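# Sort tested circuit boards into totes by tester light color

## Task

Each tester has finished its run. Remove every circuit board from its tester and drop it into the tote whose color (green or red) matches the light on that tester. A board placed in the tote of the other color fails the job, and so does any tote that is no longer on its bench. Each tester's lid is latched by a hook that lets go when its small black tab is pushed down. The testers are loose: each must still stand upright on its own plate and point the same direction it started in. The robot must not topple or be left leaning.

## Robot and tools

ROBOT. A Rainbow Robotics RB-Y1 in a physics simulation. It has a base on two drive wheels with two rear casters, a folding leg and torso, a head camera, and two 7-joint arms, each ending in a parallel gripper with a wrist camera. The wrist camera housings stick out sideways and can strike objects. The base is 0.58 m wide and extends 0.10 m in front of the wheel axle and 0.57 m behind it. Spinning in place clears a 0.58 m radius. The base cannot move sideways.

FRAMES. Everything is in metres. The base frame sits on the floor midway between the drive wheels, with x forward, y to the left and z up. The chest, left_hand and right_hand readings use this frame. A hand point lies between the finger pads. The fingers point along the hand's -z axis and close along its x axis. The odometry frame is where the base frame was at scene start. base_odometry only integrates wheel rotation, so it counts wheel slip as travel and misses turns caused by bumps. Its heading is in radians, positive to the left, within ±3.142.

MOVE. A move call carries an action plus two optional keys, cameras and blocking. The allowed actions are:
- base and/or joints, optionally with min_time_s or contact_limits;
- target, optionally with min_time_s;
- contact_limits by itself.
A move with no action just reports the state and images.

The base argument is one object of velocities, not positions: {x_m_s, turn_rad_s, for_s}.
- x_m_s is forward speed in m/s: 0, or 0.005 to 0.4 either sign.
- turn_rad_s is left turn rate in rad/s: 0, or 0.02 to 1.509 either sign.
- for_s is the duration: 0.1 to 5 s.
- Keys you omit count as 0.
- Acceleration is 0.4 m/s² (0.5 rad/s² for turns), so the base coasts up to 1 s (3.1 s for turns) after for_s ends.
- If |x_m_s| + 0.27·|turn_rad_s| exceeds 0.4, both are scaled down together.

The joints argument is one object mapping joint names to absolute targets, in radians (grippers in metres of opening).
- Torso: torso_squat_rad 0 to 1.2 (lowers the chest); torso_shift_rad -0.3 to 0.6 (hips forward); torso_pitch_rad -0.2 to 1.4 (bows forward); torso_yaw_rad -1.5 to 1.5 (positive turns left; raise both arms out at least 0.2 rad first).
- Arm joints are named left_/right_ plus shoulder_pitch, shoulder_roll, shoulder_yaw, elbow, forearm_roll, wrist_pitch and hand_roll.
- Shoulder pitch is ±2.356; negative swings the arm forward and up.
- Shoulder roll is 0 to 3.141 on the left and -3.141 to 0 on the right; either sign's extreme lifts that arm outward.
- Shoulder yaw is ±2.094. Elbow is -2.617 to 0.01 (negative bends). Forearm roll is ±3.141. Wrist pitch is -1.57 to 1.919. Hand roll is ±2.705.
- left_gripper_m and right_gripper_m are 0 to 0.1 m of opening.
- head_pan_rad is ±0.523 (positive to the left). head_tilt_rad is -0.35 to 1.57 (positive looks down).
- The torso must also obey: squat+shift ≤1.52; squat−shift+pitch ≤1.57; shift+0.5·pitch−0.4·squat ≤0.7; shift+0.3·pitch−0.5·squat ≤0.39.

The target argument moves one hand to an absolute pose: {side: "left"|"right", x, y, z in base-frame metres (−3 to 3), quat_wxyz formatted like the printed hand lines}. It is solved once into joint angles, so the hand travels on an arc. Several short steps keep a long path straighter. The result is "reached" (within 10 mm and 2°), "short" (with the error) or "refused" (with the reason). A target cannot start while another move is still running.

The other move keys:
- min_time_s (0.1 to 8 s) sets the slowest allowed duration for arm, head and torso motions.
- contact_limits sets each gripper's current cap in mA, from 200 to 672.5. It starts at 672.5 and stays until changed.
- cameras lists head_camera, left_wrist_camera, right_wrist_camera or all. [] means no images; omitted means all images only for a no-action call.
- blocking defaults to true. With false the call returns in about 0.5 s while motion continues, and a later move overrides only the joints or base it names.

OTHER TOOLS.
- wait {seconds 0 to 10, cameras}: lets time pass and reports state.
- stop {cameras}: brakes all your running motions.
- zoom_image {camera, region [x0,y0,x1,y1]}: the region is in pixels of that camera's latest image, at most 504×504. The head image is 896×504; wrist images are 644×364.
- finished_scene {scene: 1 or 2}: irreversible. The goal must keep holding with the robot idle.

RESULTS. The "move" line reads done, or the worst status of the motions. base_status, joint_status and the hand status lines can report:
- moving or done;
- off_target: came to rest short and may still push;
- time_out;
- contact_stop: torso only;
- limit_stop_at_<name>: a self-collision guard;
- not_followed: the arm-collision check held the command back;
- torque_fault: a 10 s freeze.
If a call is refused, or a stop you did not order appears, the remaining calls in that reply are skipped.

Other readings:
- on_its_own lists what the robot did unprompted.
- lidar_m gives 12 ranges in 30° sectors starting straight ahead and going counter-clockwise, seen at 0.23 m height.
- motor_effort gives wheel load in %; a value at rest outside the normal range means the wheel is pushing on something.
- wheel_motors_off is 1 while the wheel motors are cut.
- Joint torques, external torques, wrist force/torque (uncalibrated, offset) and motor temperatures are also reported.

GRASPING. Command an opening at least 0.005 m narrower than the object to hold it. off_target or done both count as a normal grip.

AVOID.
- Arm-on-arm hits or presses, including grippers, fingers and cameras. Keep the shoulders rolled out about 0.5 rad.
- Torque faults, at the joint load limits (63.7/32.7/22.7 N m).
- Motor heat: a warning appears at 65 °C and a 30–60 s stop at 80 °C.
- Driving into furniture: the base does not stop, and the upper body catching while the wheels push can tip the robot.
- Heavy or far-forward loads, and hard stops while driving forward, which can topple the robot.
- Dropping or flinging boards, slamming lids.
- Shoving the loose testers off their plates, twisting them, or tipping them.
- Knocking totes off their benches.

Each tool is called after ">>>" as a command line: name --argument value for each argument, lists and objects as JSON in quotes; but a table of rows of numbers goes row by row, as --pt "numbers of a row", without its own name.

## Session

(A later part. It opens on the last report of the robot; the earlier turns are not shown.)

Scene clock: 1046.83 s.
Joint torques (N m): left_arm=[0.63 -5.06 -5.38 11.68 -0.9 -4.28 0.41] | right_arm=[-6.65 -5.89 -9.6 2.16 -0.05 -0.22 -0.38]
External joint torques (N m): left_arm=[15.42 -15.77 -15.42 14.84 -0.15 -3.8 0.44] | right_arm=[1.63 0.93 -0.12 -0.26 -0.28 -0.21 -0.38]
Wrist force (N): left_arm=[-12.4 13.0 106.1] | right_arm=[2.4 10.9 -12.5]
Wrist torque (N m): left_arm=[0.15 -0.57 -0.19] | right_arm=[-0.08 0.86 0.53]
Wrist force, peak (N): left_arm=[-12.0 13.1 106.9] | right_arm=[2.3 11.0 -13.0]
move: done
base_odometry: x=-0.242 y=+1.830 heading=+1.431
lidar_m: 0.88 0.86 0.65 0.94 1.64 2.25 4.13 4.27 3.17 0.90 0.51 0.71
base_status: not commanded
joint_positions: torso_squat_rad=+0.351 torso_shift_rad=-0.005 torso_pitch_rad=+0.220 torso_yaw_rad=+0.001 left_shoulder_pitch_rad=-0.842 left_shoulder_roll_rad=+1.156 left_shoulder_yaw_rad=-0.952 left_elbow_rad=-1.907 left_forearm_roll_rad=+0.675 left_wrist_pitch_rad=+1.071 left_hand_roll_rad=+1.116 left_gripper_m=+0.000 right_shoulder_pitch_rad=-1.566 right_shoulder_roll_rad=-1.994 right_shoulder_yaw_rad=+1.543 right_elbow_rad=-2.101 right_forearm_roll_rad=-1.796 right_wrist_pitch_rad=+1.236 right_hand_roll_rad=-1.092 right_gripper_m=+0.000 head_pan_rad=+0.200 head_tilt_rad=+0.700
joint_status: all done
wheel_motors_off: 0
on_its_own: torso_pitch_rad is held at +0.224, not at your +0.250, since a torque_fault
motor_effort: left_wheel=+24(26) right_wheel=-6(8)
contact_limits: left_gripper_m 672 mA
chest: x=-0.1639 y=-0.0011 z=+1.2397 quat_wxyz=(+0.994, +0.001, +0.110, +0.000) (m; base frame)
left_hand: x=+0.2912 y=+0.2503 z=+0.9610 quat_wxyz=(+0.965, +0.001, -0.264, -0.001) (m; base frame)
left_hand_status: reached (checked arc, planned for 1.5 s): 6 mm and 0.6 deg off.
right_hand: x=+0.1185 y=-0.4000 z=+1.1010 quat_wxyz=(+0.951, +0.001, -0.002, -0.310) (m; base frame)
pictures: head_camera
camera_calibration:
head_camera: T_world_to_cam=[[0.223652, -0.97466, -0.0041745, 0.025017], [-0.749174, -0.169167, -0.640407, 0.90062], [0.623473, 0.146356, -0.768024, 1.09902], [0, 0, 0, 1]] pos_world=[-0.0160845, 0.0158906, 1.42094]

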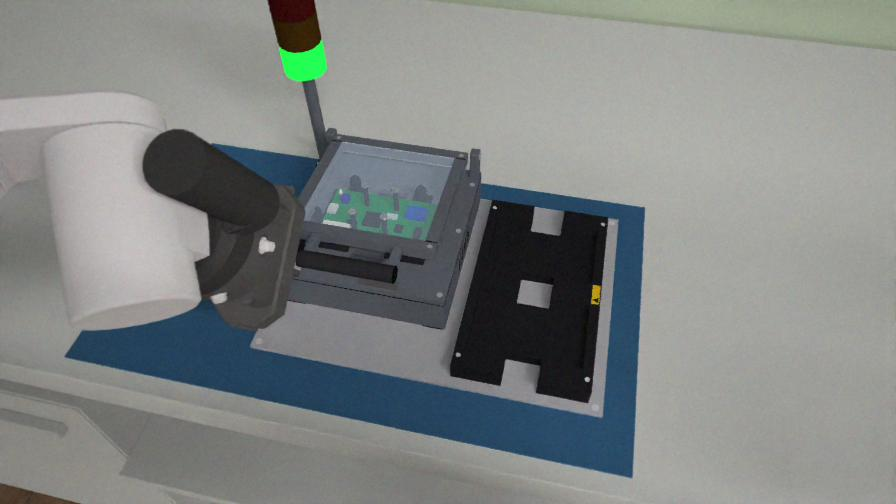

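>>> move --target '{"side":"left","x":0.27,"y":0.25,"z":1.02,"quat_wxyz":[0.966,0,-0.259,0]}' --min_time_s 1

>>> move --target '{"side":"left","x":0.2,"y":0.19,"z":1.0,"quat_wxyz":[0.829,0,-0.559,0]}' --min_time_s 2

>>> move --target '{"side":"left","x":0.245,"y":0.19,"z":0.945,"quat_wxyz":[0.829,0,-0.559,0]}' --min_time_s 2 --cameras '["head_camera","left_wrist_camera"]'

>>> zoom_image --camera "head_camera" --region '[220, 150, 500, 360]'

Scene clock: 1075.80 s.
Joint torques (N m): left_arm=[-13.5 11.03 11 -2.58 -0.48 -0.19 0.33] | right_arm=[-6.72 -6.22 -9.85 2.2 0.03 -0.21 -0.4]
External joint torques (N m): left_arm=[0.38 0.27 0.87 -0.27 0.3 0.25 0.36] | right_arm=[1.55 0.67 -0.39 -0.21 -0.2 -0.2 -0.4]
Wrist force (N): left_arm=[-4.2 0.8 -8.9] | right_arm=[2.1 11.1 -13.0]
Wrist torque (N m): left_arm=[-0.10 -0.49 -0.22] | right_arm=[-0.11 0.82 0.52]
Wrist force, peak (N): left_arm=[-12.2 13.1 106.5] | right_arm=[2.1 11.1 -13.0]
move: done
base_odometry: x=-0.242 y=+1.830 heading=+1.431
lidar_m: 0.88 0.87 0.65 0.93 1.64 2.26 4.14 4.27 3.17 0.90 0.51 0.70
base_status: not commanded
joint_positions: torso_squat_rad=+0.351 torso_shift_rad=-0.004 torso_pitch_rad=+0.224 torso_yaw_rad=+0.000 left_shoulder_pitch_rad=-0.886 left_shoulder_roll_rad=+1.290 left_shoulder_yaw_rad=-0.887 left_elbow_rad=-2.100 left_forearm_roll_rad=+0.806 left_wrist_pitch_rad=+1.182 left_hand_roll_rad=+1.150 left_gripper_m=+0.000 right_shoulder_pitch_rad=-1.566 right_shoulder_roll_rad=-1.994 right_shoulder_yaw_rad=+1.543 right_elbow_rad=-2.101 right_forearm_roll_rad=-1.796 right_wrist_pitch_rad=+1.236 right_hand_roll_rad=-1.092 right_gripper_m=+0.000 head_pan_rad=+0.200 head_tilt_rad=+0.700
joint_status: all done
wheel_motors_off: 0
on_its_own: torso_pitch_rad is held at +0.224, not at your +0.250, since a torque_fault
motor_effort: left_wheel=+8(25) right_wheel=-4(6)
contact_limits: left_gripper_m 672 mA
chest: x=-0.1616 y=-0.0008 z=+1.2395 quat_wxyz=(+0.994, +0.000, +0.112, +0.000) (m; base frame)
left_hand: x=+0.2720 y=+0.2496 z=+1.0171 quat_wxyz=(+0.966, +0.000, -0.257, -0.001) (m; base frame)
left_hand_status: reached (checked arc, planned for 1.0 s): 3 mm and 0.2 deg off.
right_hand: x=+0.1200 y=-0.3999 z=+1.1002 quat_wxyz=(+0.951, +0.000, -0.001, -0.310) (m; base frame)
camera_calibration:
head_camera: T_world_to_cam=[[0.223074, -0.974793, -0.00419577, 0.0247777], [-0.751648, -0.169265, -0.637476, 0.898212], [0.620696, 0.145358, -0.770459, 1.10004], [0, 0, 0, 1]] pos_world=[-0.0131788, 0.0162895, 1.42023]
left_wrist_camera: T_world_to_cam=[[0.873803, 0.0140733, 0.486077, -0.736881], [-0.227061, -0.872113, 0.43343, -0.127154], [0.430014, -0.489102, -0.758859, 0.845982], [0, 0, 0, 1]] pos_world=[0.251232, 0.313249, 1.05527]
right_wrist_camera: T_world_to_cam=[[-0.795514, 0.605653, -0.0185106, 0.360501], [0.536003, 0.71762, 0.44466, -0.23333], [0.282593, 0.343812, -0.895508, 1.16049], [0, 0, 0, 1]] pos_world=[0.0839021, -0.449886, 1.14965]

Scene clock: 1078.13 s.
Joint torques (N m): left_arm=[-6.88 5.6 5.45 -7.13 -1.36 0.44 0.1] | right_arm=[-6.65 -5.84 -9.44 2.24 -0.14 -0.14 -0.35]
External joint torques (N m): left_arm=[0.58 -1.41 -0.37 0.27 0.38 0.29 0.15] | right_arm=[1.62 1.05 0.02 -0.17 -0.37 -0.13 -0.35]
Wrist force (N): left_arm=[-6.9 0.9 -5.8] | right_arm=[2.5 10.6 -12.7]
Wrist torque (N m): left_arm=[-0.09 -0.67 -0.19] | right_arm=[-0.02 0.87 0.54]
Wrist force, peak (N): left_arm=[-4.2 1.1 -9.3] | right_arm=[2.3 10.8 -13.2]
move: done
base_odometry: x=-0.242 y=+1.830 heading=+1.431
lidar_m: 0.88 0.86 0.65 0.94 1.65 2.27 4.13 4.27 3.16 0.90 0.50 0.71
base_status: not commanded
joint_positions: torso_squat_rad=+0.351 torso_shift_rad=-0.004 torso_pitch_rad=+0.224 torso_yaw_rad=+0.000 left_shoulder_pitch_rad=-0.425 left_shoulder_roll_rad=+1.027 left_shoulder_yaw_rad=-1.181 left_elbow_rad=-2.333 left_forearm_roll_rad=-0.700 left_wrist_pitch_rad=+1.351 left_hand_roll_rad=+1.659 left_gripper_m=+0.000 right_shoulder_pitch_rad=-1.566 right_shoulder_roll_rad=-1.994 right_shoulder_yaw_rad=+1.543 right_elbow_rad=-2.101 right_forearm_roll_rad=-1.796 right_wrist_pitch_rad=+1.236 right_hand_roll_rad=-1.092 right_gripper_m=+0.000 head_pan_rad=+0.200 head_tilt_rad=+0.700
joint_status: all done
wheel_motors_off: 0
on_its_own: torso_pitch_rad is held at +0.224, not at your +0.250, since a torque_fault
motor_effort: left_wheel=+9(10) right_wheel=-5(6)
contact_limits: left_gripper_m 672 mA
chest: x=-0.1616 y=-0.0008 z=+1.2395 quat_wxyz=(+0.994, +0.000, +0.112, +0.000) (m; base frame)
left_hand: x=+0.2001 y=+0.1901 z=+1.0001 quat_wxyz=(+0.829, +0.000, -0.559, +0.000) (m; base frame)
left_hand_status: reached (checked arc, planned for 2.0 s): 0 mm and 0.0 deg off.
right_hand: x=+0.1201 y=-0.3999 z=+1.1002 quat_wxyz=(+0.951, +0.000, -0.001, -0.310) (m; base frame)
camera_calibration:
head_camera: T_world_to_cam=[[0.223013, -0.974807, -0.00412117, 0.0246487], [-0.751658, -0.169267, -0.637463, 0.898269], [0.620705, 0.14526, -0.77047, 1.09999], [0, 0, 0, 1]] pos_world=[-0.0130786, 0.0162894, 1.42023]
left_wrist_camera: T_world_to_cam=[[0.386278, 0.015068, 0.922259, -1.00379], [-0.445585, -0.872411, 0.200882, 0.0883718], [0.807616, -0.488541, -0.330279, 0.330645], [0, 0, 0, 1]] pos_world=[0.160086, 0.253755, 1.01721]
right_wrist_camera: T_world_to_cam=[[-0.795521, 0.605644, -0.0184946, 0.360479], [0.536036, 0.717664, 0.444548, -0.233183], [0.282511, 0.343734, -0.895564, 1.16053], [0, 0, 0, 1]] pos_world=[0.0839016, -0.449886, 1.14965]

Scene clock: 1080.47 s.
Joint torques (N m): left_arm=[-10.06 5.18 5.24 -5.03 -1.45 0.11 0.36] | right_arm=[-6.93 -6.03 -9.4 2.24 -0.09 -0.21 -0.36]
External joint torques (N m): left_arm=[-0.6 -1.67 -1.34 1.63 0.18 -0.25 0.41] | right_arm=[1.34 0.86 0.06 -0.17 -0.32 -0.2 -0.36]
Wrist force (N): left_arm=[-6.6 1.0 -5.7] | right_arm=[2.1 10.6 -12.9]
Wrist torque (N m): left_arm=[-0.12 -0.62 -0.18] | right_arm=[-0.04 0.83 0.51]
Wrist force, peak (N): left_arm=[-7.3 1.1 -5.7] | right_arm=[2.1 10.7 -13.2]
move: done
base_odometry: x=-0.242 y=+1.830 heading=+1.431
lidar_m: 0.88 0.86 0.66 0.94 1.65 2.26 4.14 4.27 3.17 0.90 0.51 0.70
base_status: not commanded
joint_positions: torso_squat_rad=+0.351 torso_shift_rad=-0.004 torso_pitch_rad=+0.224 torso_yaw_rad=+0.000 left_shoulder_pitch_rad=-0.498 left_shoulder_roll_rad=+0.922 left_shoulder_yaw_rad=-1.189 left_elbow_rad=-2.016 left_forearm_roll_rad=-0.703 left_wrist_pitch_rad=+1.187 left_hand_roll_rad=+1.776 left_gripper_m=+0.000 right_shoulder_pitch_rad=-1.566 right_shoulder_roll_rad=-1.994 right_shoulder_yaw_rad=+1.543 right_elbow_rad=-2.101 right_forearm_roll_rad=-1.796 right_wrist_pitch_rad=+1.236 right_hand_roll_rad=-1.092 right_gripper_m=+0.000 head_pan_rad=+0.200 head_tilt_rad=+0.700
joint_status: all done
wheel_motors_off: 0
on_its_own: torso_pitch_rad is held at +0.224, not at your +0.250, since a torque_fault
motor_effort: left_wheel=+8(10) right_wheel=-4(7)
contact_limits: left_gripper_m 672 mA
chest: x=-0.1616 y=-0.0008 z=+1.2395 quat_wxyz=(+0.994, +0.000, +0.112, +0.000) (m; base frame)
left_hand: x=+0.2450 y=+0.1902 z=+0.9451 quat_wxyz=(+0.829, +0.000, -0.559, +0.000) (m; base frame)
left_hand_status: reached (checked arc, planned for 2.0 s): 0 mm and 0.0 deg off.
right_hand: x=+0.1201 y=-0.3999 z=+1.1002 quat_wxyz=(+0.951, +0.000, -0.001, -0.310) (m; base frame)
pictures: head_camera, left_wrist_camera
camera_calibration:
head_camera: T_world_to_cam=[[0.223013, -0.974807, -0.00412117, 0.0246487], [-0.751658, -0.169267, -0.637463, 0.898269], [0.620705, 0.14526, -0.77047, 1.09999], [0, 0, 0, 1]] pos_world=[-0.0130786, 0.0162894, 1.42023]
left_wrist_camera: T_world_to_cam=[[0.386212, 0.0152984, 0.922283, -0.97061], [-0.445325, -0.872527, 0.200956, 0.119446], [0.807791, -0.488327, -0.330168, 0.276022], [0, 0, 0, 1]] pos_world=[0.205085, 0.253857, 0.962308]

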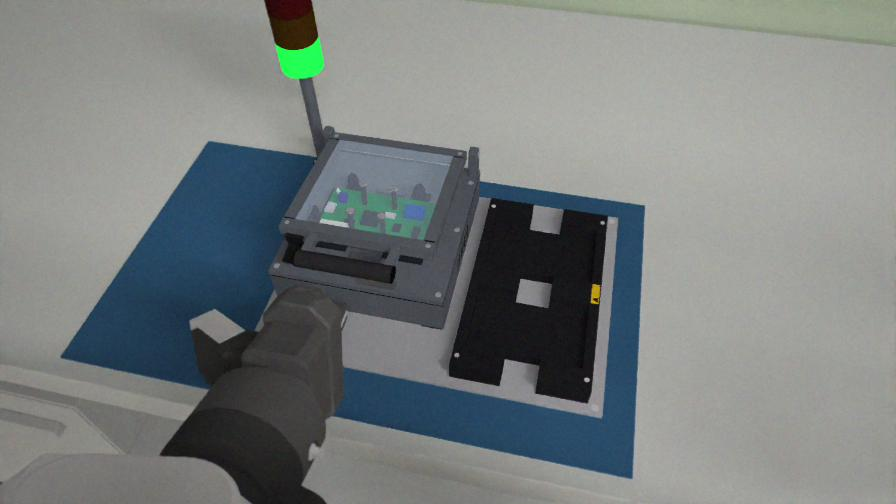

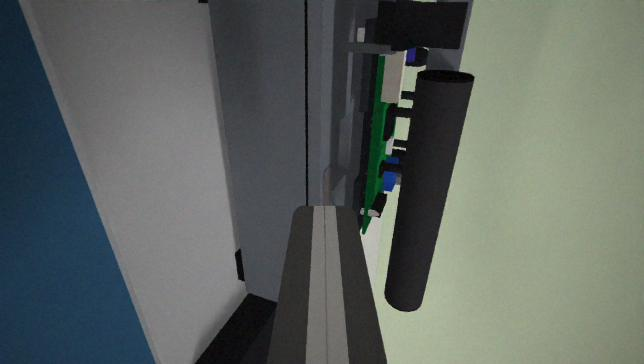

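Scaled by 1.800 from the camera's 896x504 image, which has a finer 1280x720 frame.

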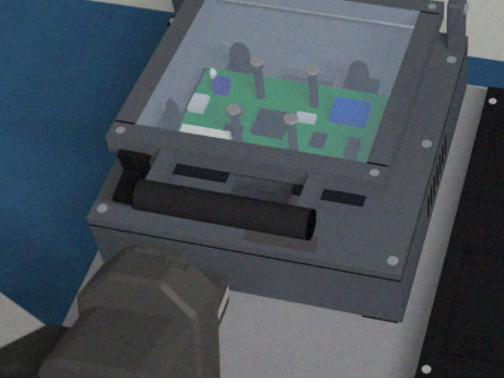

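>>> move --target '{"side":"left","x":0.31,"y":0.19,"z":0.95,"quat_wxyz":[0.829,0,-0.559,0]}' --min_time_s 2

>>> move --target '{"side":"left","x":0.315,"y":0.19,"z":1.0,"quat_wxyz":[0.829,0,-0.559,0]}' --min_time_s 2 --cameras '["head_camera"]'

Scene clock: 1087.17 s.
Joint torques (N m): left_arm=[-16.8 4.97 11.8 -4.61 -1.9 -0.26 -0.26] | right_arm=[-6.79 -6.12 -9.73 2.17 0.01 -0.15 -0.28]
External joint torques (N m): left_arm=[-4.32 -2.31 3.89 1.2 -0.37 -0.58 -0.21] | right_arm=[1.48 0.77 -0.27 -0.24 -0.22 -0.14 -0.28]
Wrist force (N): left_arm=[-11.8 3.8 2.8] | right_arm=[2.3 10.7 -12.8]
Wrist torque (N m): left_arm=[-0.20 -0.90 -0.25] | right_arm=[-0.04 0.84 0.51]
Wrist force, peak (N): left_arm=[-13.2 1.0 -4.3] | right_arm=[2.5 11.0 -13.0]
move: done
base_odometry: x=-0.242 y=+1.830 heading=+1.431
lidar_m: 0.88 0.87 0.65 0.94 1.65 2.26 4.13 4.27 3.17 0.90 0.50 0.71
base_status: not commanded
joint_positions: torso_squat_rad=+0.351 torso_shift_rad=-0.004 torso_pitch_rad=+0.224 torso_yaw_rad=+0.000 left_shoulder_pitch_rad=-0.631 left_shoulder_roll_rad=+0.880 left_shoulder_yaw_rad=-1.129 left_elbow_rad=-1.846 left_forearm_roll_rad=-0.563 left_wrist_pitch_rad=+1.064 left_hand_roll_rad=+1.750 left_gripper_m=+0.000 right_shoulder_pitch_rad=-1.566 right_shoulder_roll_rad=-1.994 right_shoulder_yaw_rad=+1.543 right_elbow_rad=-2.101 right_forearm_roll_rad=-1.796 right_wrist_pitch_rad=+1.236 right_hand_roll_rad=-1.092 right_gripper_m=+0.000 head_pan_rad=+0.200 head_tilt_rad=+0.700
joint_status: all done
wheel_motors_off: 0
on_its_own: torso_pitch_rad is held at +0.224, not at your +0.250, since a torque_fault
motor_effort: left_wheel=+7(10) right_wheel=-5(7)
contact_limits: left_gripper_m 672 mA
chest: x=-0.1616 y=-0.0007 z=+1.2395 quat_wxyz=(+0.994, +0.000, +0.112, +0.000) (m; base frame)
left_hand: x=+0.3093 y=+0.1904 z=+0.9492 quat_wxyz=(+0.830, +0.000, -0.558, +0.000) (m; base frame)
left_hand_status: reached (checked arc, planned for 2.0 s): 1 mm and 0.1 deg off.
right_hand: x=+0.1201 y=-0.3999 z=+1.1002 quat_wxyz=(+0.951, +0.000, -0.001, -0.310) (m; base frame)
camera_calibration:
head_camera: T_world_to_cam=[[0.223012, -0.974807, -0.00412001, 0.0247446], [-0.751697, -0.169276, -0.637414, 0.898216], [0.620658, 0.145248, -0.770511, 1.10004], [0, 0, 0, 1]] pos_world=[-0.0130786, 0.0163894, 1.42023]
left_wrist_camera: T_world_to_cam=[[0.387959, 0.0148172, 0.921558, -0.998953], [-0.444985, -0.872607, 0.20136, 0.146863], [0.807141, -0.488199, -0.331942, 0.227371], [0, 0, 0, 1]] pos_world=[0.269383, 0.253958, 0.966495]
right_wrist_camera: T_world_to_cam=[[-0.795552, 0.605602, -0.0185211, 0.360573], [0.535989, 0.7177, 0.444547, -0.233216], [0.282511, 0.343734, -0.895564, 1.1605], [0, 0, 0, 1]] pos_world=[0.0840017, -0.449886, 1.14965]

Scene clock: 1089.50 s.
Joint torques (N m): left_arm=[-15.01 9.67 11.5 -5.89 -1.7 0.76 -0.21] | right_arm=[-6.85 -5.95 -9.39 2.26 -0.11 -0.11 -0.33]
External joint torques (N m): left_arm=[-2.17 1.9 2.92 -0.21 -0.09 0.64 -0.16] | right_arm=[1.42 0.94 0.07 -0.15 -0.34 -0.11 -0.33]
Wrist force (N): left_arm=[-10.6 0.5 -5.7] | right_arm=[2.3 10.7 -13.0]
Wrist torque (N m): left_arm=[-0.14 -0.65 -0.23] | right_arm=[-0.05 0.83 0.52]
Wrist force, peak (N): left_arm=[-14.1 2.1 3.3] | right_arm=[2.3 11.0 -12.9]
move: done
base_odometry: x=-0.242 y=+1.830 heading=+1.431
lidar_m: 0.88 0.86 0.65 0.93 1.65 2.26 4.14 4.27 3.17 0.91 0.51 0.71
base_status: not commanded
joint_positions: torso_squat_rad=+0.351 torso_shift_rad=-0.004 torso_pitch_rad=+0.224 torso_yaw_rad=+0.000 left_shoulder_pitch_rad=-0.675 left_shoulder_roll_rad=+0.960 left_shoulder_yaw_rad=-1.073 left_elbow_rad=-2.008 left_forearm_roll_rad=-0.424 left_wrist_pitch_rad=+1.133 left_hand_roll_rad=+1.644 left_gripper_m=+0.000 right_shoulder_pitch_rad=-1.566 right_shoulder_roll_rad=-1.994 right_shoulder_yaw_rad=+1.543 right_elbow_rad=-2.101 right_forearm_roll_rad=-1.796 right_wrist_pitch_rad=+1.236 right_hand_roll_rad=-1.092 right_gripper_m=+0.000 head_pan_rad=+0.200 head_tilt_rad=+0.700
joint_status: all done
wheel_motors_off: 0
on_its_own: torso_pitch_rad is held at +0.224, not at your +0.250, since a torque_fault
motor_effort: left_wheel=+9(10) right_wheel=-6(6)
contact_limits: left_gripper_m 672 mA
chest: x=-0.1616 y=-0.0007 z=+1.2395 quat_wxyz=(+0.994, +0.000, +0.112, +0.000) (m; base frame)
left_hand: x=+0.3146 y=+0.1897 z=+0.9992 quat_wxyz=(+0.829, +0.000, -0.559, +0.000) (m; base frame)
left_hand_status: reached (checked arc, planned for 2.0 s): 1 mm and 0.1 deg off.
right_hand: x=+0.1201 y=-0.3999 z=+1.1002 quat_wxyz=(+0.951, +0.000, -0.001, -0.310) (m; base frame)
pictures: head_camera
camera_calibration:
head_camera: T_world_to_cam=[[0.22301, -0.974807, -0.00415138, 0.0247886], [-0.751749, -0.169266, -0.637355, 0.898068], [0.620596, 0.145258, -0.770559, 1.10003], [0, 0, 0, 1]] pos_world=[-0.0130785, 0.0163894, 1.42013]

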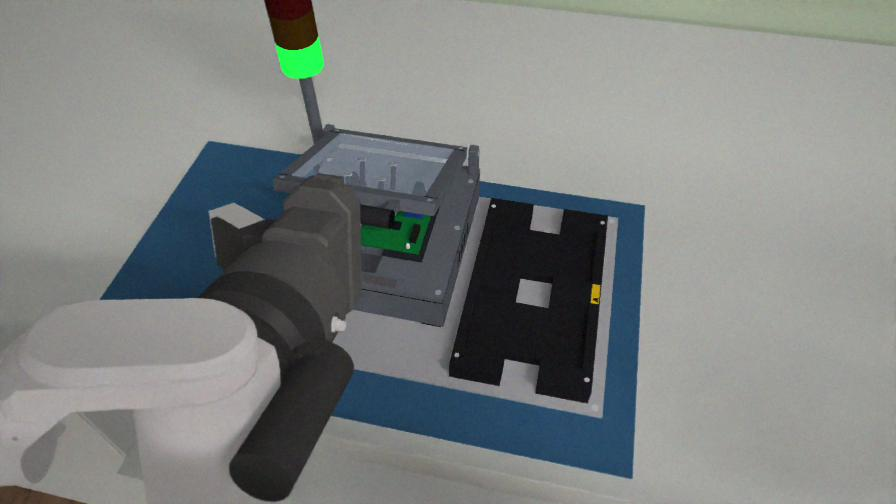

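>>> move --target '{"side":"left","x":0.35,"y":0.19,"z":1.06,"quat_wxyz":[0.829,0,-0.559,0]}' --min_time_s 2

>>> move --target '{"side":"left","x":0.40,"y":0.19,"z":1.1,"quat_wxyz":[0.82,0,-0.572,0]}' --min_time_s 2 --cameras '["head_camera"]'

>>> move --target '{"side":"left","x":0.46,"y":0.19,"z":1.11,"quat_wxyz":[0.78,0,-0.625,0]}' --min_time_s 3 --cameras '["head_camera"]'

Scene clock: 1104.87 s.
Joint torques (N m): left_arm=[-16.73 10.05 12.84 -4.39 -1.9 0.28 -0.27] | right_arm=[-6.76 -6.02 -9.58 2.31 -0.1 -0.12 -0.33]
External joint torques (N m): left_arm=[-2.09 1.62 3.11 0.26 -0.26 0.37 -0.22] | right_arm=[1.51 0.88 -0.12 -0.1 -0.33 -0.12 -0.33]
Wrist force (N): left_arm=[-10.2 0.4 -2.7] | right_arm=[2.3 10.6 -13.0]
Wrist torque (N m): left_arm=[-0.12 -0.59 -0.22] | right_arm=[-0.05 0.83 0.53]
Wrist force, peak (N): left_arm=[-11.9 2.1 -5.2] | right_arm=[2.1 11.2 -13.0]
move: done
base_odometry: x=-0.242 y=+1.830 heading=+1.431
lidar_m: 0.88 0.85 0.65 0.93 1.65 2.26 4.14 4.27 3.16 0.91 0.51 0.72
base_status: not commanded
joint_positions: torso_squat_rad=+0.351 torso_shift_rad=-0.004 torso_pitch_rad=+0.224 torso_yaw_rad=+0.000 left_shoulder_pitch_rad=-0.810 left_shoulder_roll_rad=+1.018 left_shoulder_yaw_rad=-0.989 left_elbow_rad=-2.052 left_forearm_roll_rad=-0.194 left_wrist_pitch_rad=+1.152 left_hand_roll_rad=+1.532 left_gripper_m=+0.000 right_shoulder_pitch_rad=-1.566 right_shoulder_roll_rad=-1.994 right_shoulder_yaw_rad=+1.543 right_elbow_rad=-2.101 right_forearm_roll_rad=-1.796 right_wrist_pitch_rad=+1.236 right_hand_roll_rad=-1.092 right_gripper_m=+0.000 head_pan_rad=+0.200 head_tilt_rad=+0.700
joint_status: all done
wheel_motors_off: 0
on_its_own: torso_pitch_rad is held at +0.224, not at your +0.250, since a torque_fault
motor_effort: left_wheel=+9(10) right_wheel=-5(6)
contact_limits: left_gripper_m 672 mA
chest: x=-0.1616 y=-0.0007 z=+1.2395 quat_wxyz=(+0.994, +0.000, +0.112, +0.000) (m; base frame)
left_hand: x=+0.3493 y=+0.1897 z=+1.0596 quat_wxyz=(+0.829, -0.001, -0.559, +0.000) (m; base frame)
left_hand_status: reached (checked arc, planned for 2.0 s): 1 mm and 0.1 deg off.
right_hand: x=+0.1201 y=-0.3999 z=+1.1002 quat_wxyz=(+0.951, +0.000, -0.001, -0.310) (m; base frame)
camera_calibration:
head_camera: T_world_to_cam=[[0.22301, -0.974807, -0.00415138, 0.0247886], [-0.751749, -0.169266, -0.637355, 0.898068], [0.620596, 0.145258, -0.770559, 1.10003], [0, 0, 0, 1]] pos_world=[-0.0130785, 0.0163894, 1.42013]
left_wrist_camera: T_world_to_cam=[[0.38587, 0.0162701, 0.922409, -1.11658], [-0.446255, -0.871796, 0.202059, 0.141483], [0.80744, -0.489599, -0.32914, 0.22863], [0, 0, 0, 1]] pos_world=[0.309388, 0.253448, 1.07661]
right_wrist_camera: T_world_to_cam=[[-0.795553, 0.605601, -0.0185198, 0.360571], [0.536001, 0.717716, 0.444507, -0.233163], [0.282486, 0.343702, -0.895584, 1.16051], [0, 0, 0, 1]] pos_world=[0.0840015, -0.449887, 1.14965]

Scene clock: 1107.20 s.
Joint torques (N m): left_arm=[-17.9 6.19 12.05 -2.84 -1.31 -0.99 -0.3] | right_arm=[-6.59 -5.93 -9.67 2.14 -0.07 -0.16 -0.31]
External joint torques (N m): left_arm=[-1 -2.69 1.46 0.99 0.27 -0.76 -0.25] | right_arm=[1.68 0.96 -0.21 -0.27 -0.29 -0.15 -0.31]
Wrist force (N): left_arm=[-7.9 2.9 -2.6] | right_arm=[2.3 10.7 -12.9]
Wrist torque (N m): left_arm=[-0.06 -0.65 -0.20] | right_arm=[-0.04 0.84 0.54]
Wrist force, peak (N): left_arm=[-10.7 3.3 -3.8] | right_arm=[2.4 11.1 -13.0]
move: done
base_odometry: x=-0.242 y=+1.830 heading=+1.431
lidar_m: 0.88 0.86 0.65 0.93 1.64 2.26 4.14 4.27 3.16 0.90 0.51 0.70
base_status: not commanded
joint_positions: torso_squat_rad=+0.351 torso_shift_rad=-0.004 torso_pitch_rad=+0.224 torso_yaw_rad=+0.000 left_shoulder_pitch_rad=-0.938 left_shoulder_roll_rad=+1.000 left_shoulder_yaw_rad=-0.934 left_elbow_rad=-1.919 left_forearm_roll_rad=-0.066 left_wrist_pitch_rad=+1.081 left_hand_roll_rad=+1.452 left_gripper_m=+0.000 right_shoulder_pitch_rad=-1.566 right_shoulder_roll_rad=-1.994 right_shoulder_yaw_rad=+1.543 right_elbow_rad=-2.101 right_forearm_roll_rad=-1.796 right_wrist_pitch_rad=+1.236 right_hand_roll_rad=-1.092 right_gripper_m=+0.000 head_pan_rad=+0.200 head_tilt_rad=+0.700
joint_status: all done
wheel_motors_off: 0
on_its_own: torso_pitch_rad is held at +0.224, not at your +0.250, since a torque_fault
motor_effort: left_wheel=+9(10) right_wheel=-4(7)
contact_limits: left_gripper_m 672 mA
chest: x=-0.1616 y=-0.0007 z=+1.2395 quat_wxyz=(+0.994, +0.000, +0.112, +0.000) (m; base frame)
left_hand: x=+0.3999 y=+0.1903 z=+1.0997 quat_wxyz=(+0.820, +0.000, -0.572, +0.000) (m; base frame)
left_hand_status: reached (checked arc, planned for 2.0 s): 0 mm and 0.1 deg off.
right_hand: x=+0.1201 y=-0.3999 z=+1.1002 quat_wxyz=(+0.951, +0.000, -0.001, -0.310) (m; base frame)
pictures: head_camera
camera_calibration:
head_camera: T_world_to_cam=[[0.22301, -0.974807, -0.00415138, 0.0247886], [-0.751749, -0.169266, -0.637355, 0.898068], [0.620596, 0.145258, -0.770559, 1.10003], [0, 0, 0, 1]] pos_world=[-0.0130785, 0.0163894, 1.42013]

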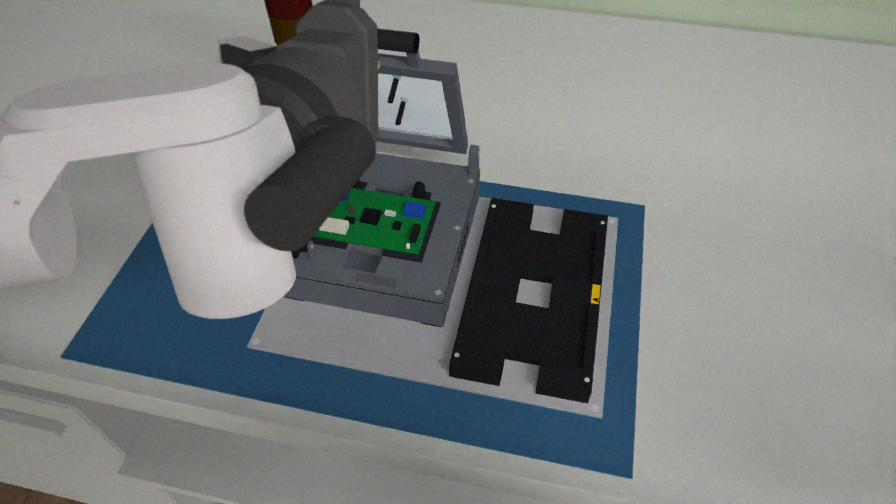

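Scene clock: 1110.53 s.
Joint torques (N m): left_arm=[-11.28 2.42 2.34 -1.66 1.78 -1.28 0.52] | right_arm=[-6.72 -5.83 -9.76 2.25 -0.11 -0.19 -0.3]
External joint torques (N m): left_arm=[8 -6.61 -8.22 2.23 3.25 -1.19 0.57] | right_arm=[1.55 1.04 -0.3 -0.17 -0.34 -0.18 -0.3]
Wrist force (N): left_arm=[8.0 4.9 0.7] | right_arm=[2.4 10.6 -12.8]
Wrist torque (N m): left_arm=[0.00 -1.06 -0.34] | right_arm=[-0.04 0.88 0.52]
Wrist force, peak (N): left_arm=[27.7 -10.4 11.0] | right_arm=[2.5 11.0 -13.0]
move: done
base_odometry: x=-0.242 y=+1.830 heading=+1.431
lidar_m: 0.88 0.87 0.65 0.93 1.65 2.26 4.14 4.28 3.16 0.90 0.51 0.71
base_status: not commanded
joint_positions: torso_squat_rad=+0.351 torso_shift_rad=-0.004 torso_pitch_rad=+0.223 torso_yaw_rad=+0.000 left_shoulder_pitch_rad=-1.005 left_shoulder_roll_rad=+0.883 left_shoulder_yaw_rad=-0.934 left_elbow_rad=-1.626 left_forearm_roll_rad=-0.238 left_wrist_pitch_rad=+0.898 left_hand_roll_rad=+1.524 left_gripper_m=+0.000 right_shoulder_pitch_rad=-1.566 right_shoulder_roll_rad=-1.994 right_shoulder_yaw_rad=+1.543 right_elbow_rad=-2.101 right_forearm_roll_rad=-1.796 right_wrist_pitch_rad=+1.236 right_hand_roll_rad=-1.092 right_gripper_m=+0.000 head_pan_rad=+0.200 head_tilt_rad=+0.700
joint_status: all done
wheel_motors_off: 0
on_its_own: torso_pitch_rad is held at +0.224, not at your +0.250, since a torque_fault
motor_effort: left_wheel=+8(11) right_wheel=-5(6)
contact_limits: left_gripper_m 672 mA
chest: x=-0.1621 y=-0.0008 z=+1.2395 quat_wxyz=(+0.994, +0.001, +0.111, +0.000) (m; base frame)
left_hand: x=+0.4602 y=+0.1906 z=+1.1130 quat_wxyz=(+0.779, +0.000, -0.627, +0.000) (m; base frame)
left_hand_status: reached (checked arc, planned for 3.0 s): 3 mm and 0.3 deg off.
right_hand: x=+0.1197 y=-0.3999 z=+1.1004 quat_wxyz=(+0.951, +0.000, -0.001, -0.310) (m; base frame)
pictures: head_camera
camera_calibration:
head_camera: T_world_to_cam=[[0.223139, -0.974778, -0.0040972, 0.024773], [-0.751133, -0.169262, -0.638083, 0.898695], [0.621296, 0.145458, -0.769957, 1.09979], [0, 0, 0, 1]] pos_world=[-0.0137798, 0.0162897, 1.42033]

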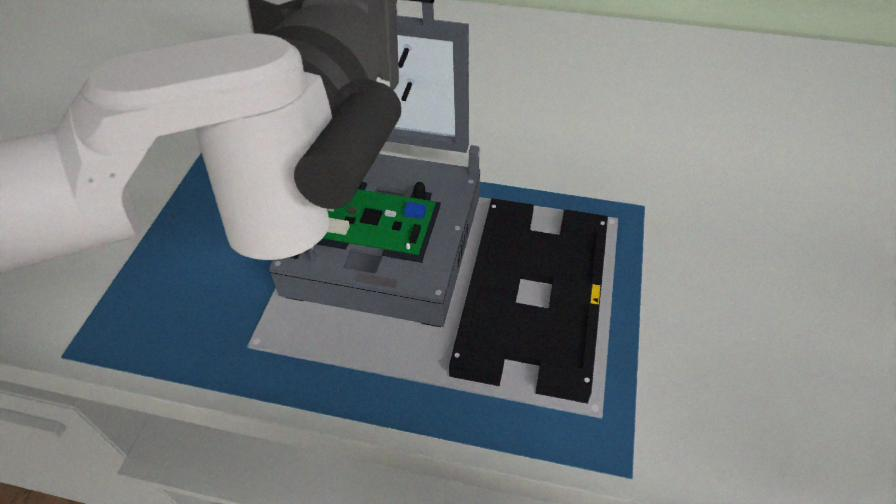

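>>> move --target '{"side":"left","x":0.48,"y":0.19,"z":1.11,"quat_wxyz":[0.779,0,-0.627,0]}' --min_time_s 2 --cameras '["head_camera"]'

Scene clock: 1117.97 s.
Joint torques (N m): left_arm=[-16.77 5.16 6.55 -2.18 0.17 -0.7 -0.19] | right_arm=[-6.63 -6.23 -9.89 2.14 -0.01 -0.18 -0.34]
External joint torques (N m): left_arm=[3.42 -3.94 -3.82 1.65 1.55 -0.6 -0.13] | right_arm=[1.64 0.66 -0.43 -0.27 -0.24 -0.17 -0.34]
Wrist force (N): left_arm=[-2.2 2.2 -4.2] | right_arm=[2.2 10.5 -12.8]
Wrist torque (N m): left_arm=[-0.06 -0.82 -0.24] | right_arm=[-0.02 0.83 0.51]
Wrist force, peak (N): left_arm=[8.1 5.1 0.6] | right_arm=[2.4 10.9 -13.1]
move: done
base_odometry: x=-0.242 y=+1.830 heading=+1.431
lidar_m: 0.88 0.86 0.65 0.93 1.64 2.26 4.14 4.27 3.16 0.90 0.50 0.71
base_status: not commanded
joint_positions: torso_squat_rad=+0.351 torso_shift_rad=-0.004 torso_pitch_rad=+0.224 torso_yaw_rad=+0.000 left_shoulder_pitch_rad=-1.044 left_shoulder_roll_rad=+0.841 left_shoulder_yaw_rad=-0.936 left_elbow_rad=-1.510 left_forearm_roll_rad=-0.235 left_wrist_pitch_rad=+0.833 left_hand_roll_rad=+1.522 left_gripper_m=+0.000 right_shoulder_pitch_rad=-1.566 right_shoulder_roll_rad=-1.994 right_shoulder_yaw_rad=+1.543 right_elbow_rad=-2.101 right_forearm_roll_rad=-1.796 right_wrist_pitch_rad=+1.236 right_hand_roll_rad=-1.092 right_gripper_m=+0.000 head_pan_rad=+0.200 head_tilt_rad=+0.700
joint_status: all done
wheel_motors_off: 0
on_its_own: torso_pitch_rad is held at +0.224, not at your +0.250, since a torque_fault
motor_effort: left_wheel=+10(10) right_wheel=-4(6)
contact_limits: left_gripper_m 672 mA
chest: x=-0.1618 y=-0.0008 z=+1.2395 quat_wxyz=(+0.994, +0.001, +0.112, +0.000) (m; base frame)
left_hand: x=+0.4804 y=+0.1904 z=+1.1107 quat_wxyz=(+0.779, +0.000, -0.627, +0.000) (m; base frame)
left_hand_status: reached (checked arc, planned for 2.0 s): 1 mm and 0.1 deg off.
right_hand: x=+0.1199 y=-0.4000 z=+1.1003 quat_wxyz=(+0.951, +0.000, -0.001, -0.310) (m; base frame)
pictures: head_camera
camera_calibration:
head_camera: T_world_to_cam=[[0.223007, -0.974808, -0.00419504, 0.0248204], [-0.751487, -0.169174, -0.637689, 0.898366], [0.620915, 0.145362, -0.770282, 1.09992], [0, 0, 0, 1]] pos_world=[-0.0133789, 0.0162892, 1.42023]

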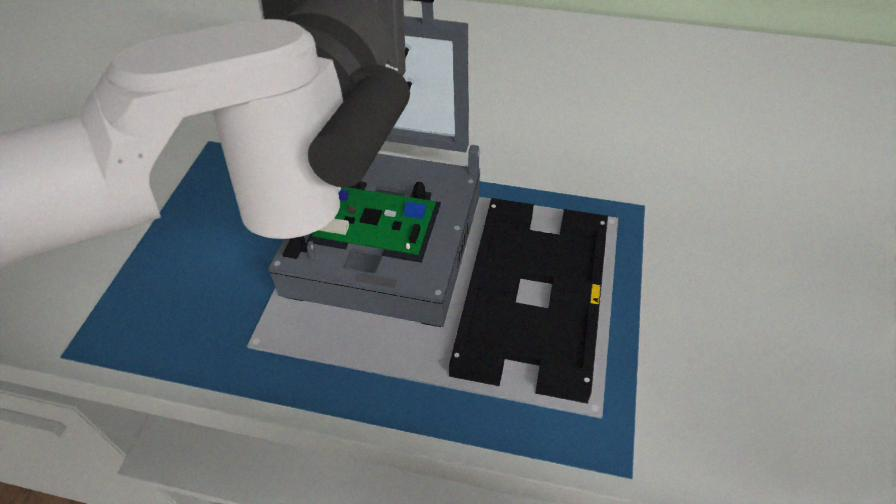

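>>> move --target '{"side":"left","x":0.495,"y":0.19,"z":1.105,"quat_wxyz":[0.779,0,-0.627,0]}' --min_time_s 2

>>> move --target '{"side":"left","x":0.42,"y":0.19,"z":1.11,"quat_wxyz":[0.82,0,-0.572,0]}' --min_time_s 2 --cameras '["head_camera"]'

>>> move --target '{"side":"left","x":0.28,"y":0.22,"z":1.14,"quat_wxyz":[1,0,0,0]}' --min_time_s 2 --cameras '["head_camera","left_wrist_camera"]'

Scene clock: 1126.80 s.
Joint torques (N m): left_arm=[-12.94 1.42 2.51 -2.28 1.33 -1.45 0.63] | right_arm=[-6.74 -6.16 -9.61 2.23 -0.04 -0.09 -0.42]
External joint torques (N m): left_arm=[7.96 -7.72 -7.57 1.52 2.64 -1.36 0.68] | right_arm=[1.53 0.73 -0.15 -0.18 -0.26 -0.08 -0.42]
Wrist force (N): left_arm=[7.0 6.5 -0.6] | right_arm=[2.4 10.4 -12.8]
Wrist torque (N m): left_arm=[-0.15 -0.82 -0.42] | right_arm=[-0.03 0.86 0.55]
Wrist force, peak (N): left_arm=[8.4 6.2 0.0] | right_arm=[2.4 10.9 -13.1]
move: done
base_odometry: x=-0.242 y=+1.830 heading=+1.431
lidar_m: 0.88 0.85 0.65 0.94 1.66 2.25 4.14 4.26 3.16 0.91 0.51 0.71
base_status: not commanded
joint_positions: torso_squat_rad=+0.351 torso_shift_rad=-0.004 torso_pitch_rad=+0.224 torso_yaw_rad=+0.000 left_shoulder_pitch_rad=-1.072 left_shoulder_roll_rad=+0.803 left_shoulder_yaw_rad=-0.939 left_elbow_rad=-1.409 left_forearm_roll_rad=-0.246 left_wrist_pitch_rad=+0.778 left_hand_roll_rad=+1.529 left_gripper_m=+0.000 right_shoulder_pitch_rad=-1.566 right_shoulder_roll_rad=-1.994 right_shoulder_yaw_rad=+1.543 right_elbow_rad=-2.101 right_forearm_roll_rad=-1.796 right_wrist_pitch_rad=+1.236 right_hand_roll_rad=-1.092 right_gripper_m=+0.000 head_pan_rad=+0.200 head_tilt_rad=+0.700
joint_status: all done
wheel_motors_off: 0
on_its_own: torso_pitch_rad is held at +0.224, not at your +0.250, since a torque_fault
motor_effort: left_wheel=+8(10) right_wheel=-4(6)
contact_limits: left_gripper_m 672 mA
chest: x=-0.1619 y=-0.0008 z=+1.2395 quat_wxyz=(+0.994, +0.001, +0.112, +0.000) (m; base frame)
left_hand: x=+0.4955 y=+0.1909 z=+1.1074 quat_wxyz=(+0.778, +0.001, -0.628, +0.001) (m; base frame)
left_hand_status: reached (checked arc, planned for 2.0 s): 3 mm and 0.2 deg off.
right_hand: x=+0.1199 y=-0.3999 z=+1.1003 quat_wxyz=(+0.951, +0.000, -0.001, -0.310) (m; base frame)
camera_calibration:
head_camera: T_world_to_cam=[[0.22307, -0.974794, -0.00408498, 0.0246878], [-0.751327, -0.169259, -0.637856, 0.898595], [0.621086, 0.145356, -0.770145, 1.09986], [0, 0, 0, 1]] pos_world=[-0.0134793, 0.0162895, 1.42033]
left_wrist_camera: T_world_to_cam=[[0.222072, 0.0154722, 0.974908, -1.19393], [-0.472102, -0.873145, 0.121396, 0.300477], [0.853114, -0.487214, -0.186597, -0.0541162], [0, 0, 0, 1]] pos_world=[0.45316, 0.254467, 1.11739]
right_wrist_camera: T_world_to_cam=[[-0.795548, 0.605596, -0.0189014, 0.360772], [0.535744, 0.717672, 0.444889, -0.233486], [0.282988, 0.343804, -0.895386, 1.16046], [0, 0, 0, 1]] pos_world=[0.0837044, -0.449886, 1.14975]

Scene clock: 1129.13 s.
Joint torques (N m): left_arm=[-13.85 8.58 10.44 -4.58 0.81 0.44 1.04] | right_arm=[-6.59 -5.91 -9.65 2.17 -0.09 -0.25 -0.28]
External joint torques (N m): left_arm=[4 -0.42 -0.35 -0.89 2.34 0.76 1.09] | right_arm=[1.68 0.98 -0.19 -0.24 -0.31 -0.24 -0.28]
Wrist force (N): left_arm=[-5.2 -0.8 -15.3] | right_arm=[1.9 10.7 -12.7]
Wrist torque (N m): left_arm=[-0.09 -2.11 -1.45] | right_arm=[-0.05 0.81 0.52]
Wrist force, peak (N): left_arm=[-7.9 30.6 -26.8] | right_arm=[2.2 11.0 -13.0]
move: done
base_odometry: x=-0.242 y=+1.830 heading=+1.431
lidar_m: 0.88 0.86 0.64 0.93 1.65 2.26 4.14 4.27 3.16 0.90 0.50 0.71
base_status: not commanded
joint_positions: torso_squat_rad=+0.351 torso_shift_rad=-0.003 torso_pitch_rad=+0.225 torso_yaw_rad=+0.000 left_shoulder_pitch_rad=-0.983 left_shoulder_roll_rad=+0.975 left_shoulder_yaw_rad=-0.912 left_elbow_rad=-1.840 left_forearm_roll_rad=-0.018 left_wrist_pitch_rad=+1.039 left_hand_roll_rad=+1.406 left_gripper_m=+0.000 right_shoulder_pitch_rad=-1.566 right_shoulder_roll_rad=-1.994 right_shoulder_yaw_rad=+1.543 right_elbow_rad=-2.101 right_forearm_roll_rad=-1.796 right_wrist_pitch_rad=+1.236 right_hand_roll_rad=-1.092 right_gripper_m=+0.000 head_pan_rad=+0.200 head_tilt_rad=+0.700
joint_status: all done
wheel_motors_off: 0
on_its_own: torso_pitch_rad is held at +0.224, not at your +0.250, since a torque_fault
motor_effort: left_wheel=+4(10) right_wheel=-9(11)
contact_limits: left_gripper_m 672 mA
chest: x=-0.1613 y=-0.0007 z=+1.2395 quat_wxyz=(+0.994, +0.000, +0.112, +0.000) (m; base frame)
left_hand: x=+0.4209 y=+0.1899 z=+1.1097 quat_wxyz=(+0.820, +0.000, -0.572, +0.000) (m; base frame)
left_hand_status: reached (checked arc, planned for 2.0 s): 1 mm and 0.1 deg off.
right_hand: x=+0.1203 y=-0.3999 z=+1.1001 quat_wxyz=(+0.951, +0.000, -0.001, -0.310) (m; base frame)
pictures: head_camera
camera_calibration:
head_camera: T_world_to_cam=[[0.222956, -0.97482, -0.00415519, 0.0247264], [-0.752029, -0.169285, -0.637021, 0.897815], [0.620277, 0.145152, -0.770835, 1.10023], [0, 0, 0, 1]] pos_world=[-0.0127778, 0.0163893, 1.42013]

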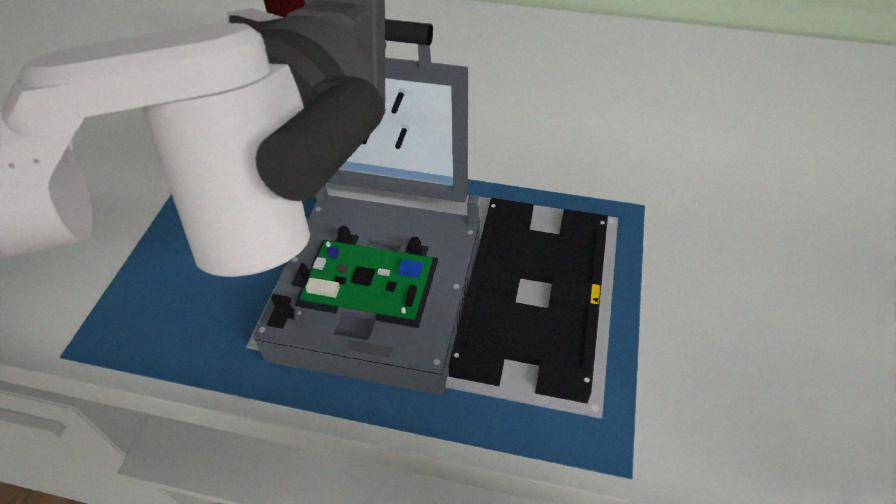

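Scene clock: 1131.47 s.
Joint torques (N m): left_arm=[-22.95 10.65 13.76 0.51 3.65 2.58 0.28] | right_arm=[-6.87 -6.55 -9.15 2.27 0.01 -0.01 -0.24]
External joint torques (N m): left_arm=[-3.33 1.44 3.91 1.5 3.68 2.67 0.28] | right_arm=[1.4 0.36 0.3 -0.14 -0.22 0 -0.24]
Wrist force (N): left_arm=[-2.0 1.4 -33.0] | right_arm=[2.2 10.7 -12.5]
Wrist torque (N m): left_arm=[0.35 -5.32 -0.25] | right_arm=[-0.05 0.83 0.53]
Wrist force, peak (N): left_arm=[-20.5 -0.1 -29.5] | right_arm=[2.5 11.7 -12.7]
move: done
base_odometry: x=-0.242 y=+1.830 heading=+1.431
lidar_m: 0.88 0.86 0.64 0.93 1.65 2.26 4.14 4.27 3.17 0.91 0.50 0.70
base_status: not commanded
joint_positions: torso_squat_rad=+0.351 torso_shift_rad=-0.003 torso_pitch_rad=+0.225 torso_yaw_rad=+0.000 left_shoulder_pitch_rad=-1.404 left_shoulder_roll_rad=+1.054 left_shoulder_yaw_rad=-0.792 left_elbow_rad=-1.533 left_forearm_roll_rad=+1.492 left_wrist_pitch_rad=+1.828 left_hand_roll_rad=+0.802 left_gripper_m=+0.000 right_shoulder_pitch_rad=-1.566 right_shoulder_roll_rad=-1.994 right_shoulder_yaw_rad=+1.542 right_elbow_rad=-2.101 right_forearm_roll_rad=-1.796 right_wrist_pitch_rad=+1.236 right_hand_roll_rad=-1.092 right_gripper_m=+0.000 head_pan_rad=+0.200 head_tilt_rad=+0.700
joint_status: all done
wheel_motors_off: 0
on_its_own: torso_pitch_rad is held at +0.224, not at your +0.250, since a torque_fault
motor_effort: left_wheel=+2(4) right_wheel=-8(13)
contact_limits: left_gripper_m 672 mA
chest: x=-0.1613 y=-0.0006 z=+1.2395 quat_wxyz=(+0.994, +0.000, +0.112, +0.000) (m; base frame)
left_hand: x=+0.2798 y=+0.2201 z=+1.1392 quat_wxyz=(+1.000, +0.000, +0.000, +0.000) (m; base frame)
left_hand_status: reached (checked arc, planned for 2.0 s): 1 mm and 0.0 deg off.
right_hand: x=+0.1203 y=-0.3998 z=+1.1001 quat_wxyz=(+0.951, +0.000, -0.001, -0.310) (m; base frame)
pictures: head_camera, left_wrist_camera
camera_calibration:
head_camera: T_world_to_cam=[[0.222952, -0.974821, -0.00403308, 0.0246506], [-0.752022, -0.16936, -0.637009, 0.897815], [0.620286, 0.145055, -0.770846, 1.10023], [0, 0, 0, 1]] pos_world=[-0.0127778, 0.0164895, 1.42013]
left_wrist_camera: T_world_to_cam=[[0.999803, 0.0153708, -0.0125429, -0.270225], [0.019538, -0.872583, 0.488075, -0.33515], [-0.0034426, -0.488224, -0.872712, 1.1717], [0, 0, 0, 1]] pos_world=[0.280754, 0.283758, 1.18274]

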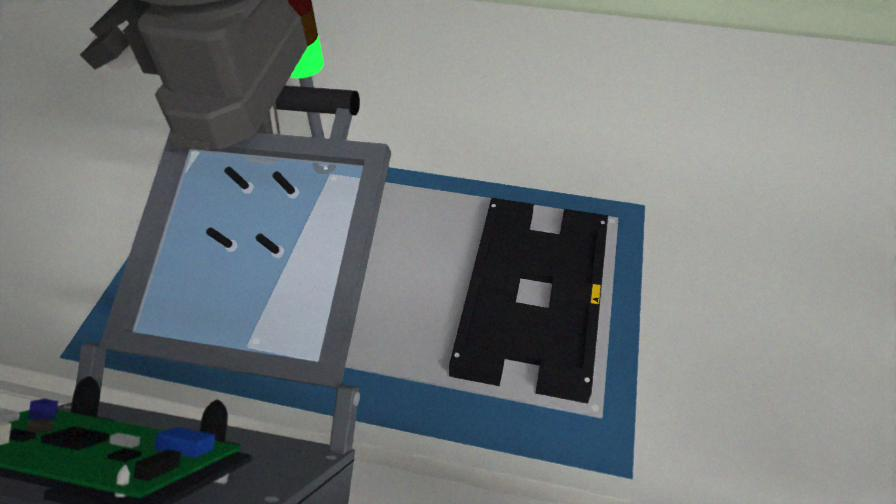

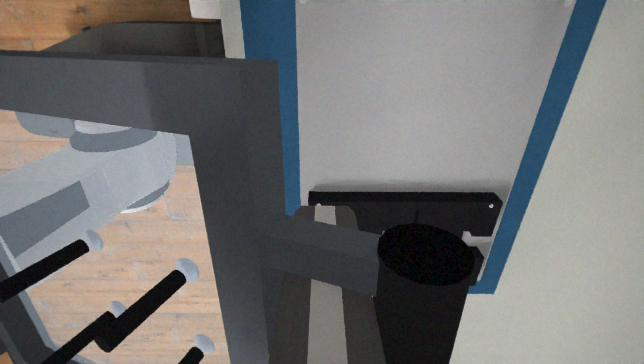

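>>> move --target '{"side":"left","x":0.42,"y":0.19,"z":1.115,"quat_wxyz":[0.82,0,-0.572,0]}' --min_time_s 4 --cameras '["head_camera","left_wrist_camera"]'

Scene clock: 1155.07 s.
Joint torques (N m): left_arm=[-16.15 7.22 9.72 -3.66 -1.43 -0.58 0.32] | right_arm=[-7.23 -6.63 -9.2 2.3 -0.03 -0.02 -0.38]
External joint torques (N m): left_arm=[1.7 -1.83 -1.13 -0.16 0.11 -0.27 0.37] | right_arm=[1.04 0.27 0.26 -0.11 -0.26 -0.02 -0.39]
Wrist force (N): left_arm=[-7.7 0.8 -7.0] | right_arm=[2.4 10.8 -13.0]
Wrist torque (N m): left_arm=[-0.07 -0.76 -0.21] | right_arm=[-0.07 0.85 0.53]
Wrist force, peak (N): left_arm=[-1.5 0.9 -33.7] | right_arm=[2.0 10.9 -13.2]
move: done
base_odometry: x=-0.242 y=+1.830 heading=+1.431
lidar_m: 0.88 0.87 0.65 0.93 1.64 2.26 4.14 4.27 3.16 0.91 0.50 0.71
base_status: not commanded
joint_positions: torso_squat_rad=+0.351 torso_shift_rad=-0.004 torso_pitch_rad=+0.225 torso_yaw_rad=+0.000 left_shoulder_pitch_rad=-0.997 left_shoulder_roll_rad=+0.990 left_shoulder_yaw_rad=-0.916 left_elbow_rad=-1.855 left_forearm_roll_rad=+0.004 left_wrist_pitch_rad=+1.050 left_hand_roll_rad=+1.405 left_gripper_m=+0.000 right_shoulder_pitch_rad=-1.566 right_shoulder_roll_rad=-1.994 right_shoulder_yaw_rad=+1.542 right_elbow_rad=-2.101 right_forearm_roll_rad=-1.796 right_wrist_pitch_rad=+1.236 right_hand_roll_rad=-1.092 right_gripper_m=+0.000 head_pan_rad=+0.200 head_tilt_rad=+0.700
joint_status: all done
wheel_motors_off: 0
on_its_own: torso_pitch_rad is held at +0.224, not at your +0.250, since a torque_fault
motor_effort: left_wheel=+5(6) right_wheel=-6(10)
contact_limits: left_gripper_m 672 mA
chest: x=-0.1614 y=-0.0007 z=+1.2395 quat_wxyz=(+0.994, +0.000, +0.112, +0.000) (m; base frame)
left_hand: x=+0.4197 y=+0.1900 z=+1.1157 quat_wxyz=(+0.821, +0.000, -0.571, -0.001) (m; base frame)
left_hand_status: reached (checked arc, planned for 4.0 s): 1 mm and 0.1 deg off.
right_hand: x=+0.1202 y=-0.3999 z=+1.1001 quat_wxyz=(+0.951, +0.000, -0.001, -0.310) (m; base frame)
pictures: head_camera, left_wrist_camera
camera_calibration:
head_camera: T_world_to_cam=[[0.223093, -0.974788, -0.00413806, 0.0247262], [-0.751905, -0.169379, -0.637142, 0.897915], [0.620378, 0.145254, -0.770735, 1.10015], [0, 0, 0, 1]] pos_world=[-0.0128784, 0.0163898, 1.42013]
left_wrist_camera: T_world_to_cam=[[0.35876, 0.0148407, 0.933312, -1.19601], [-0.452431, -0.871807, 0.187775, 0.180342], [0.816454, -0.489625, -0.306054, 0.160884], [0, 0, 0, 1]] pos_world=[0.379318, 0.253746, 1.13163]

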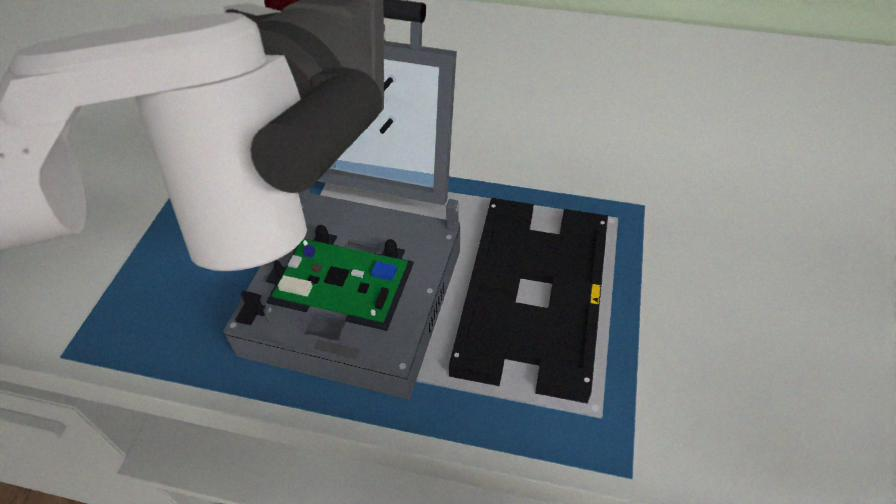

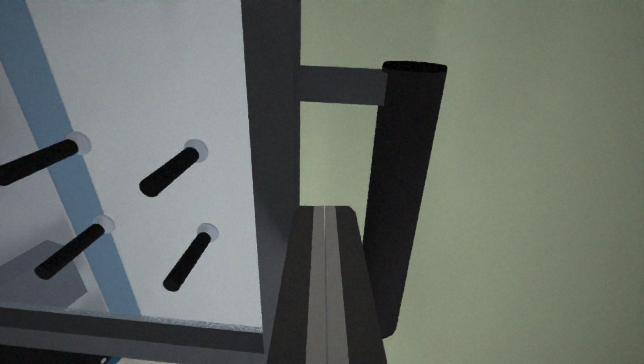

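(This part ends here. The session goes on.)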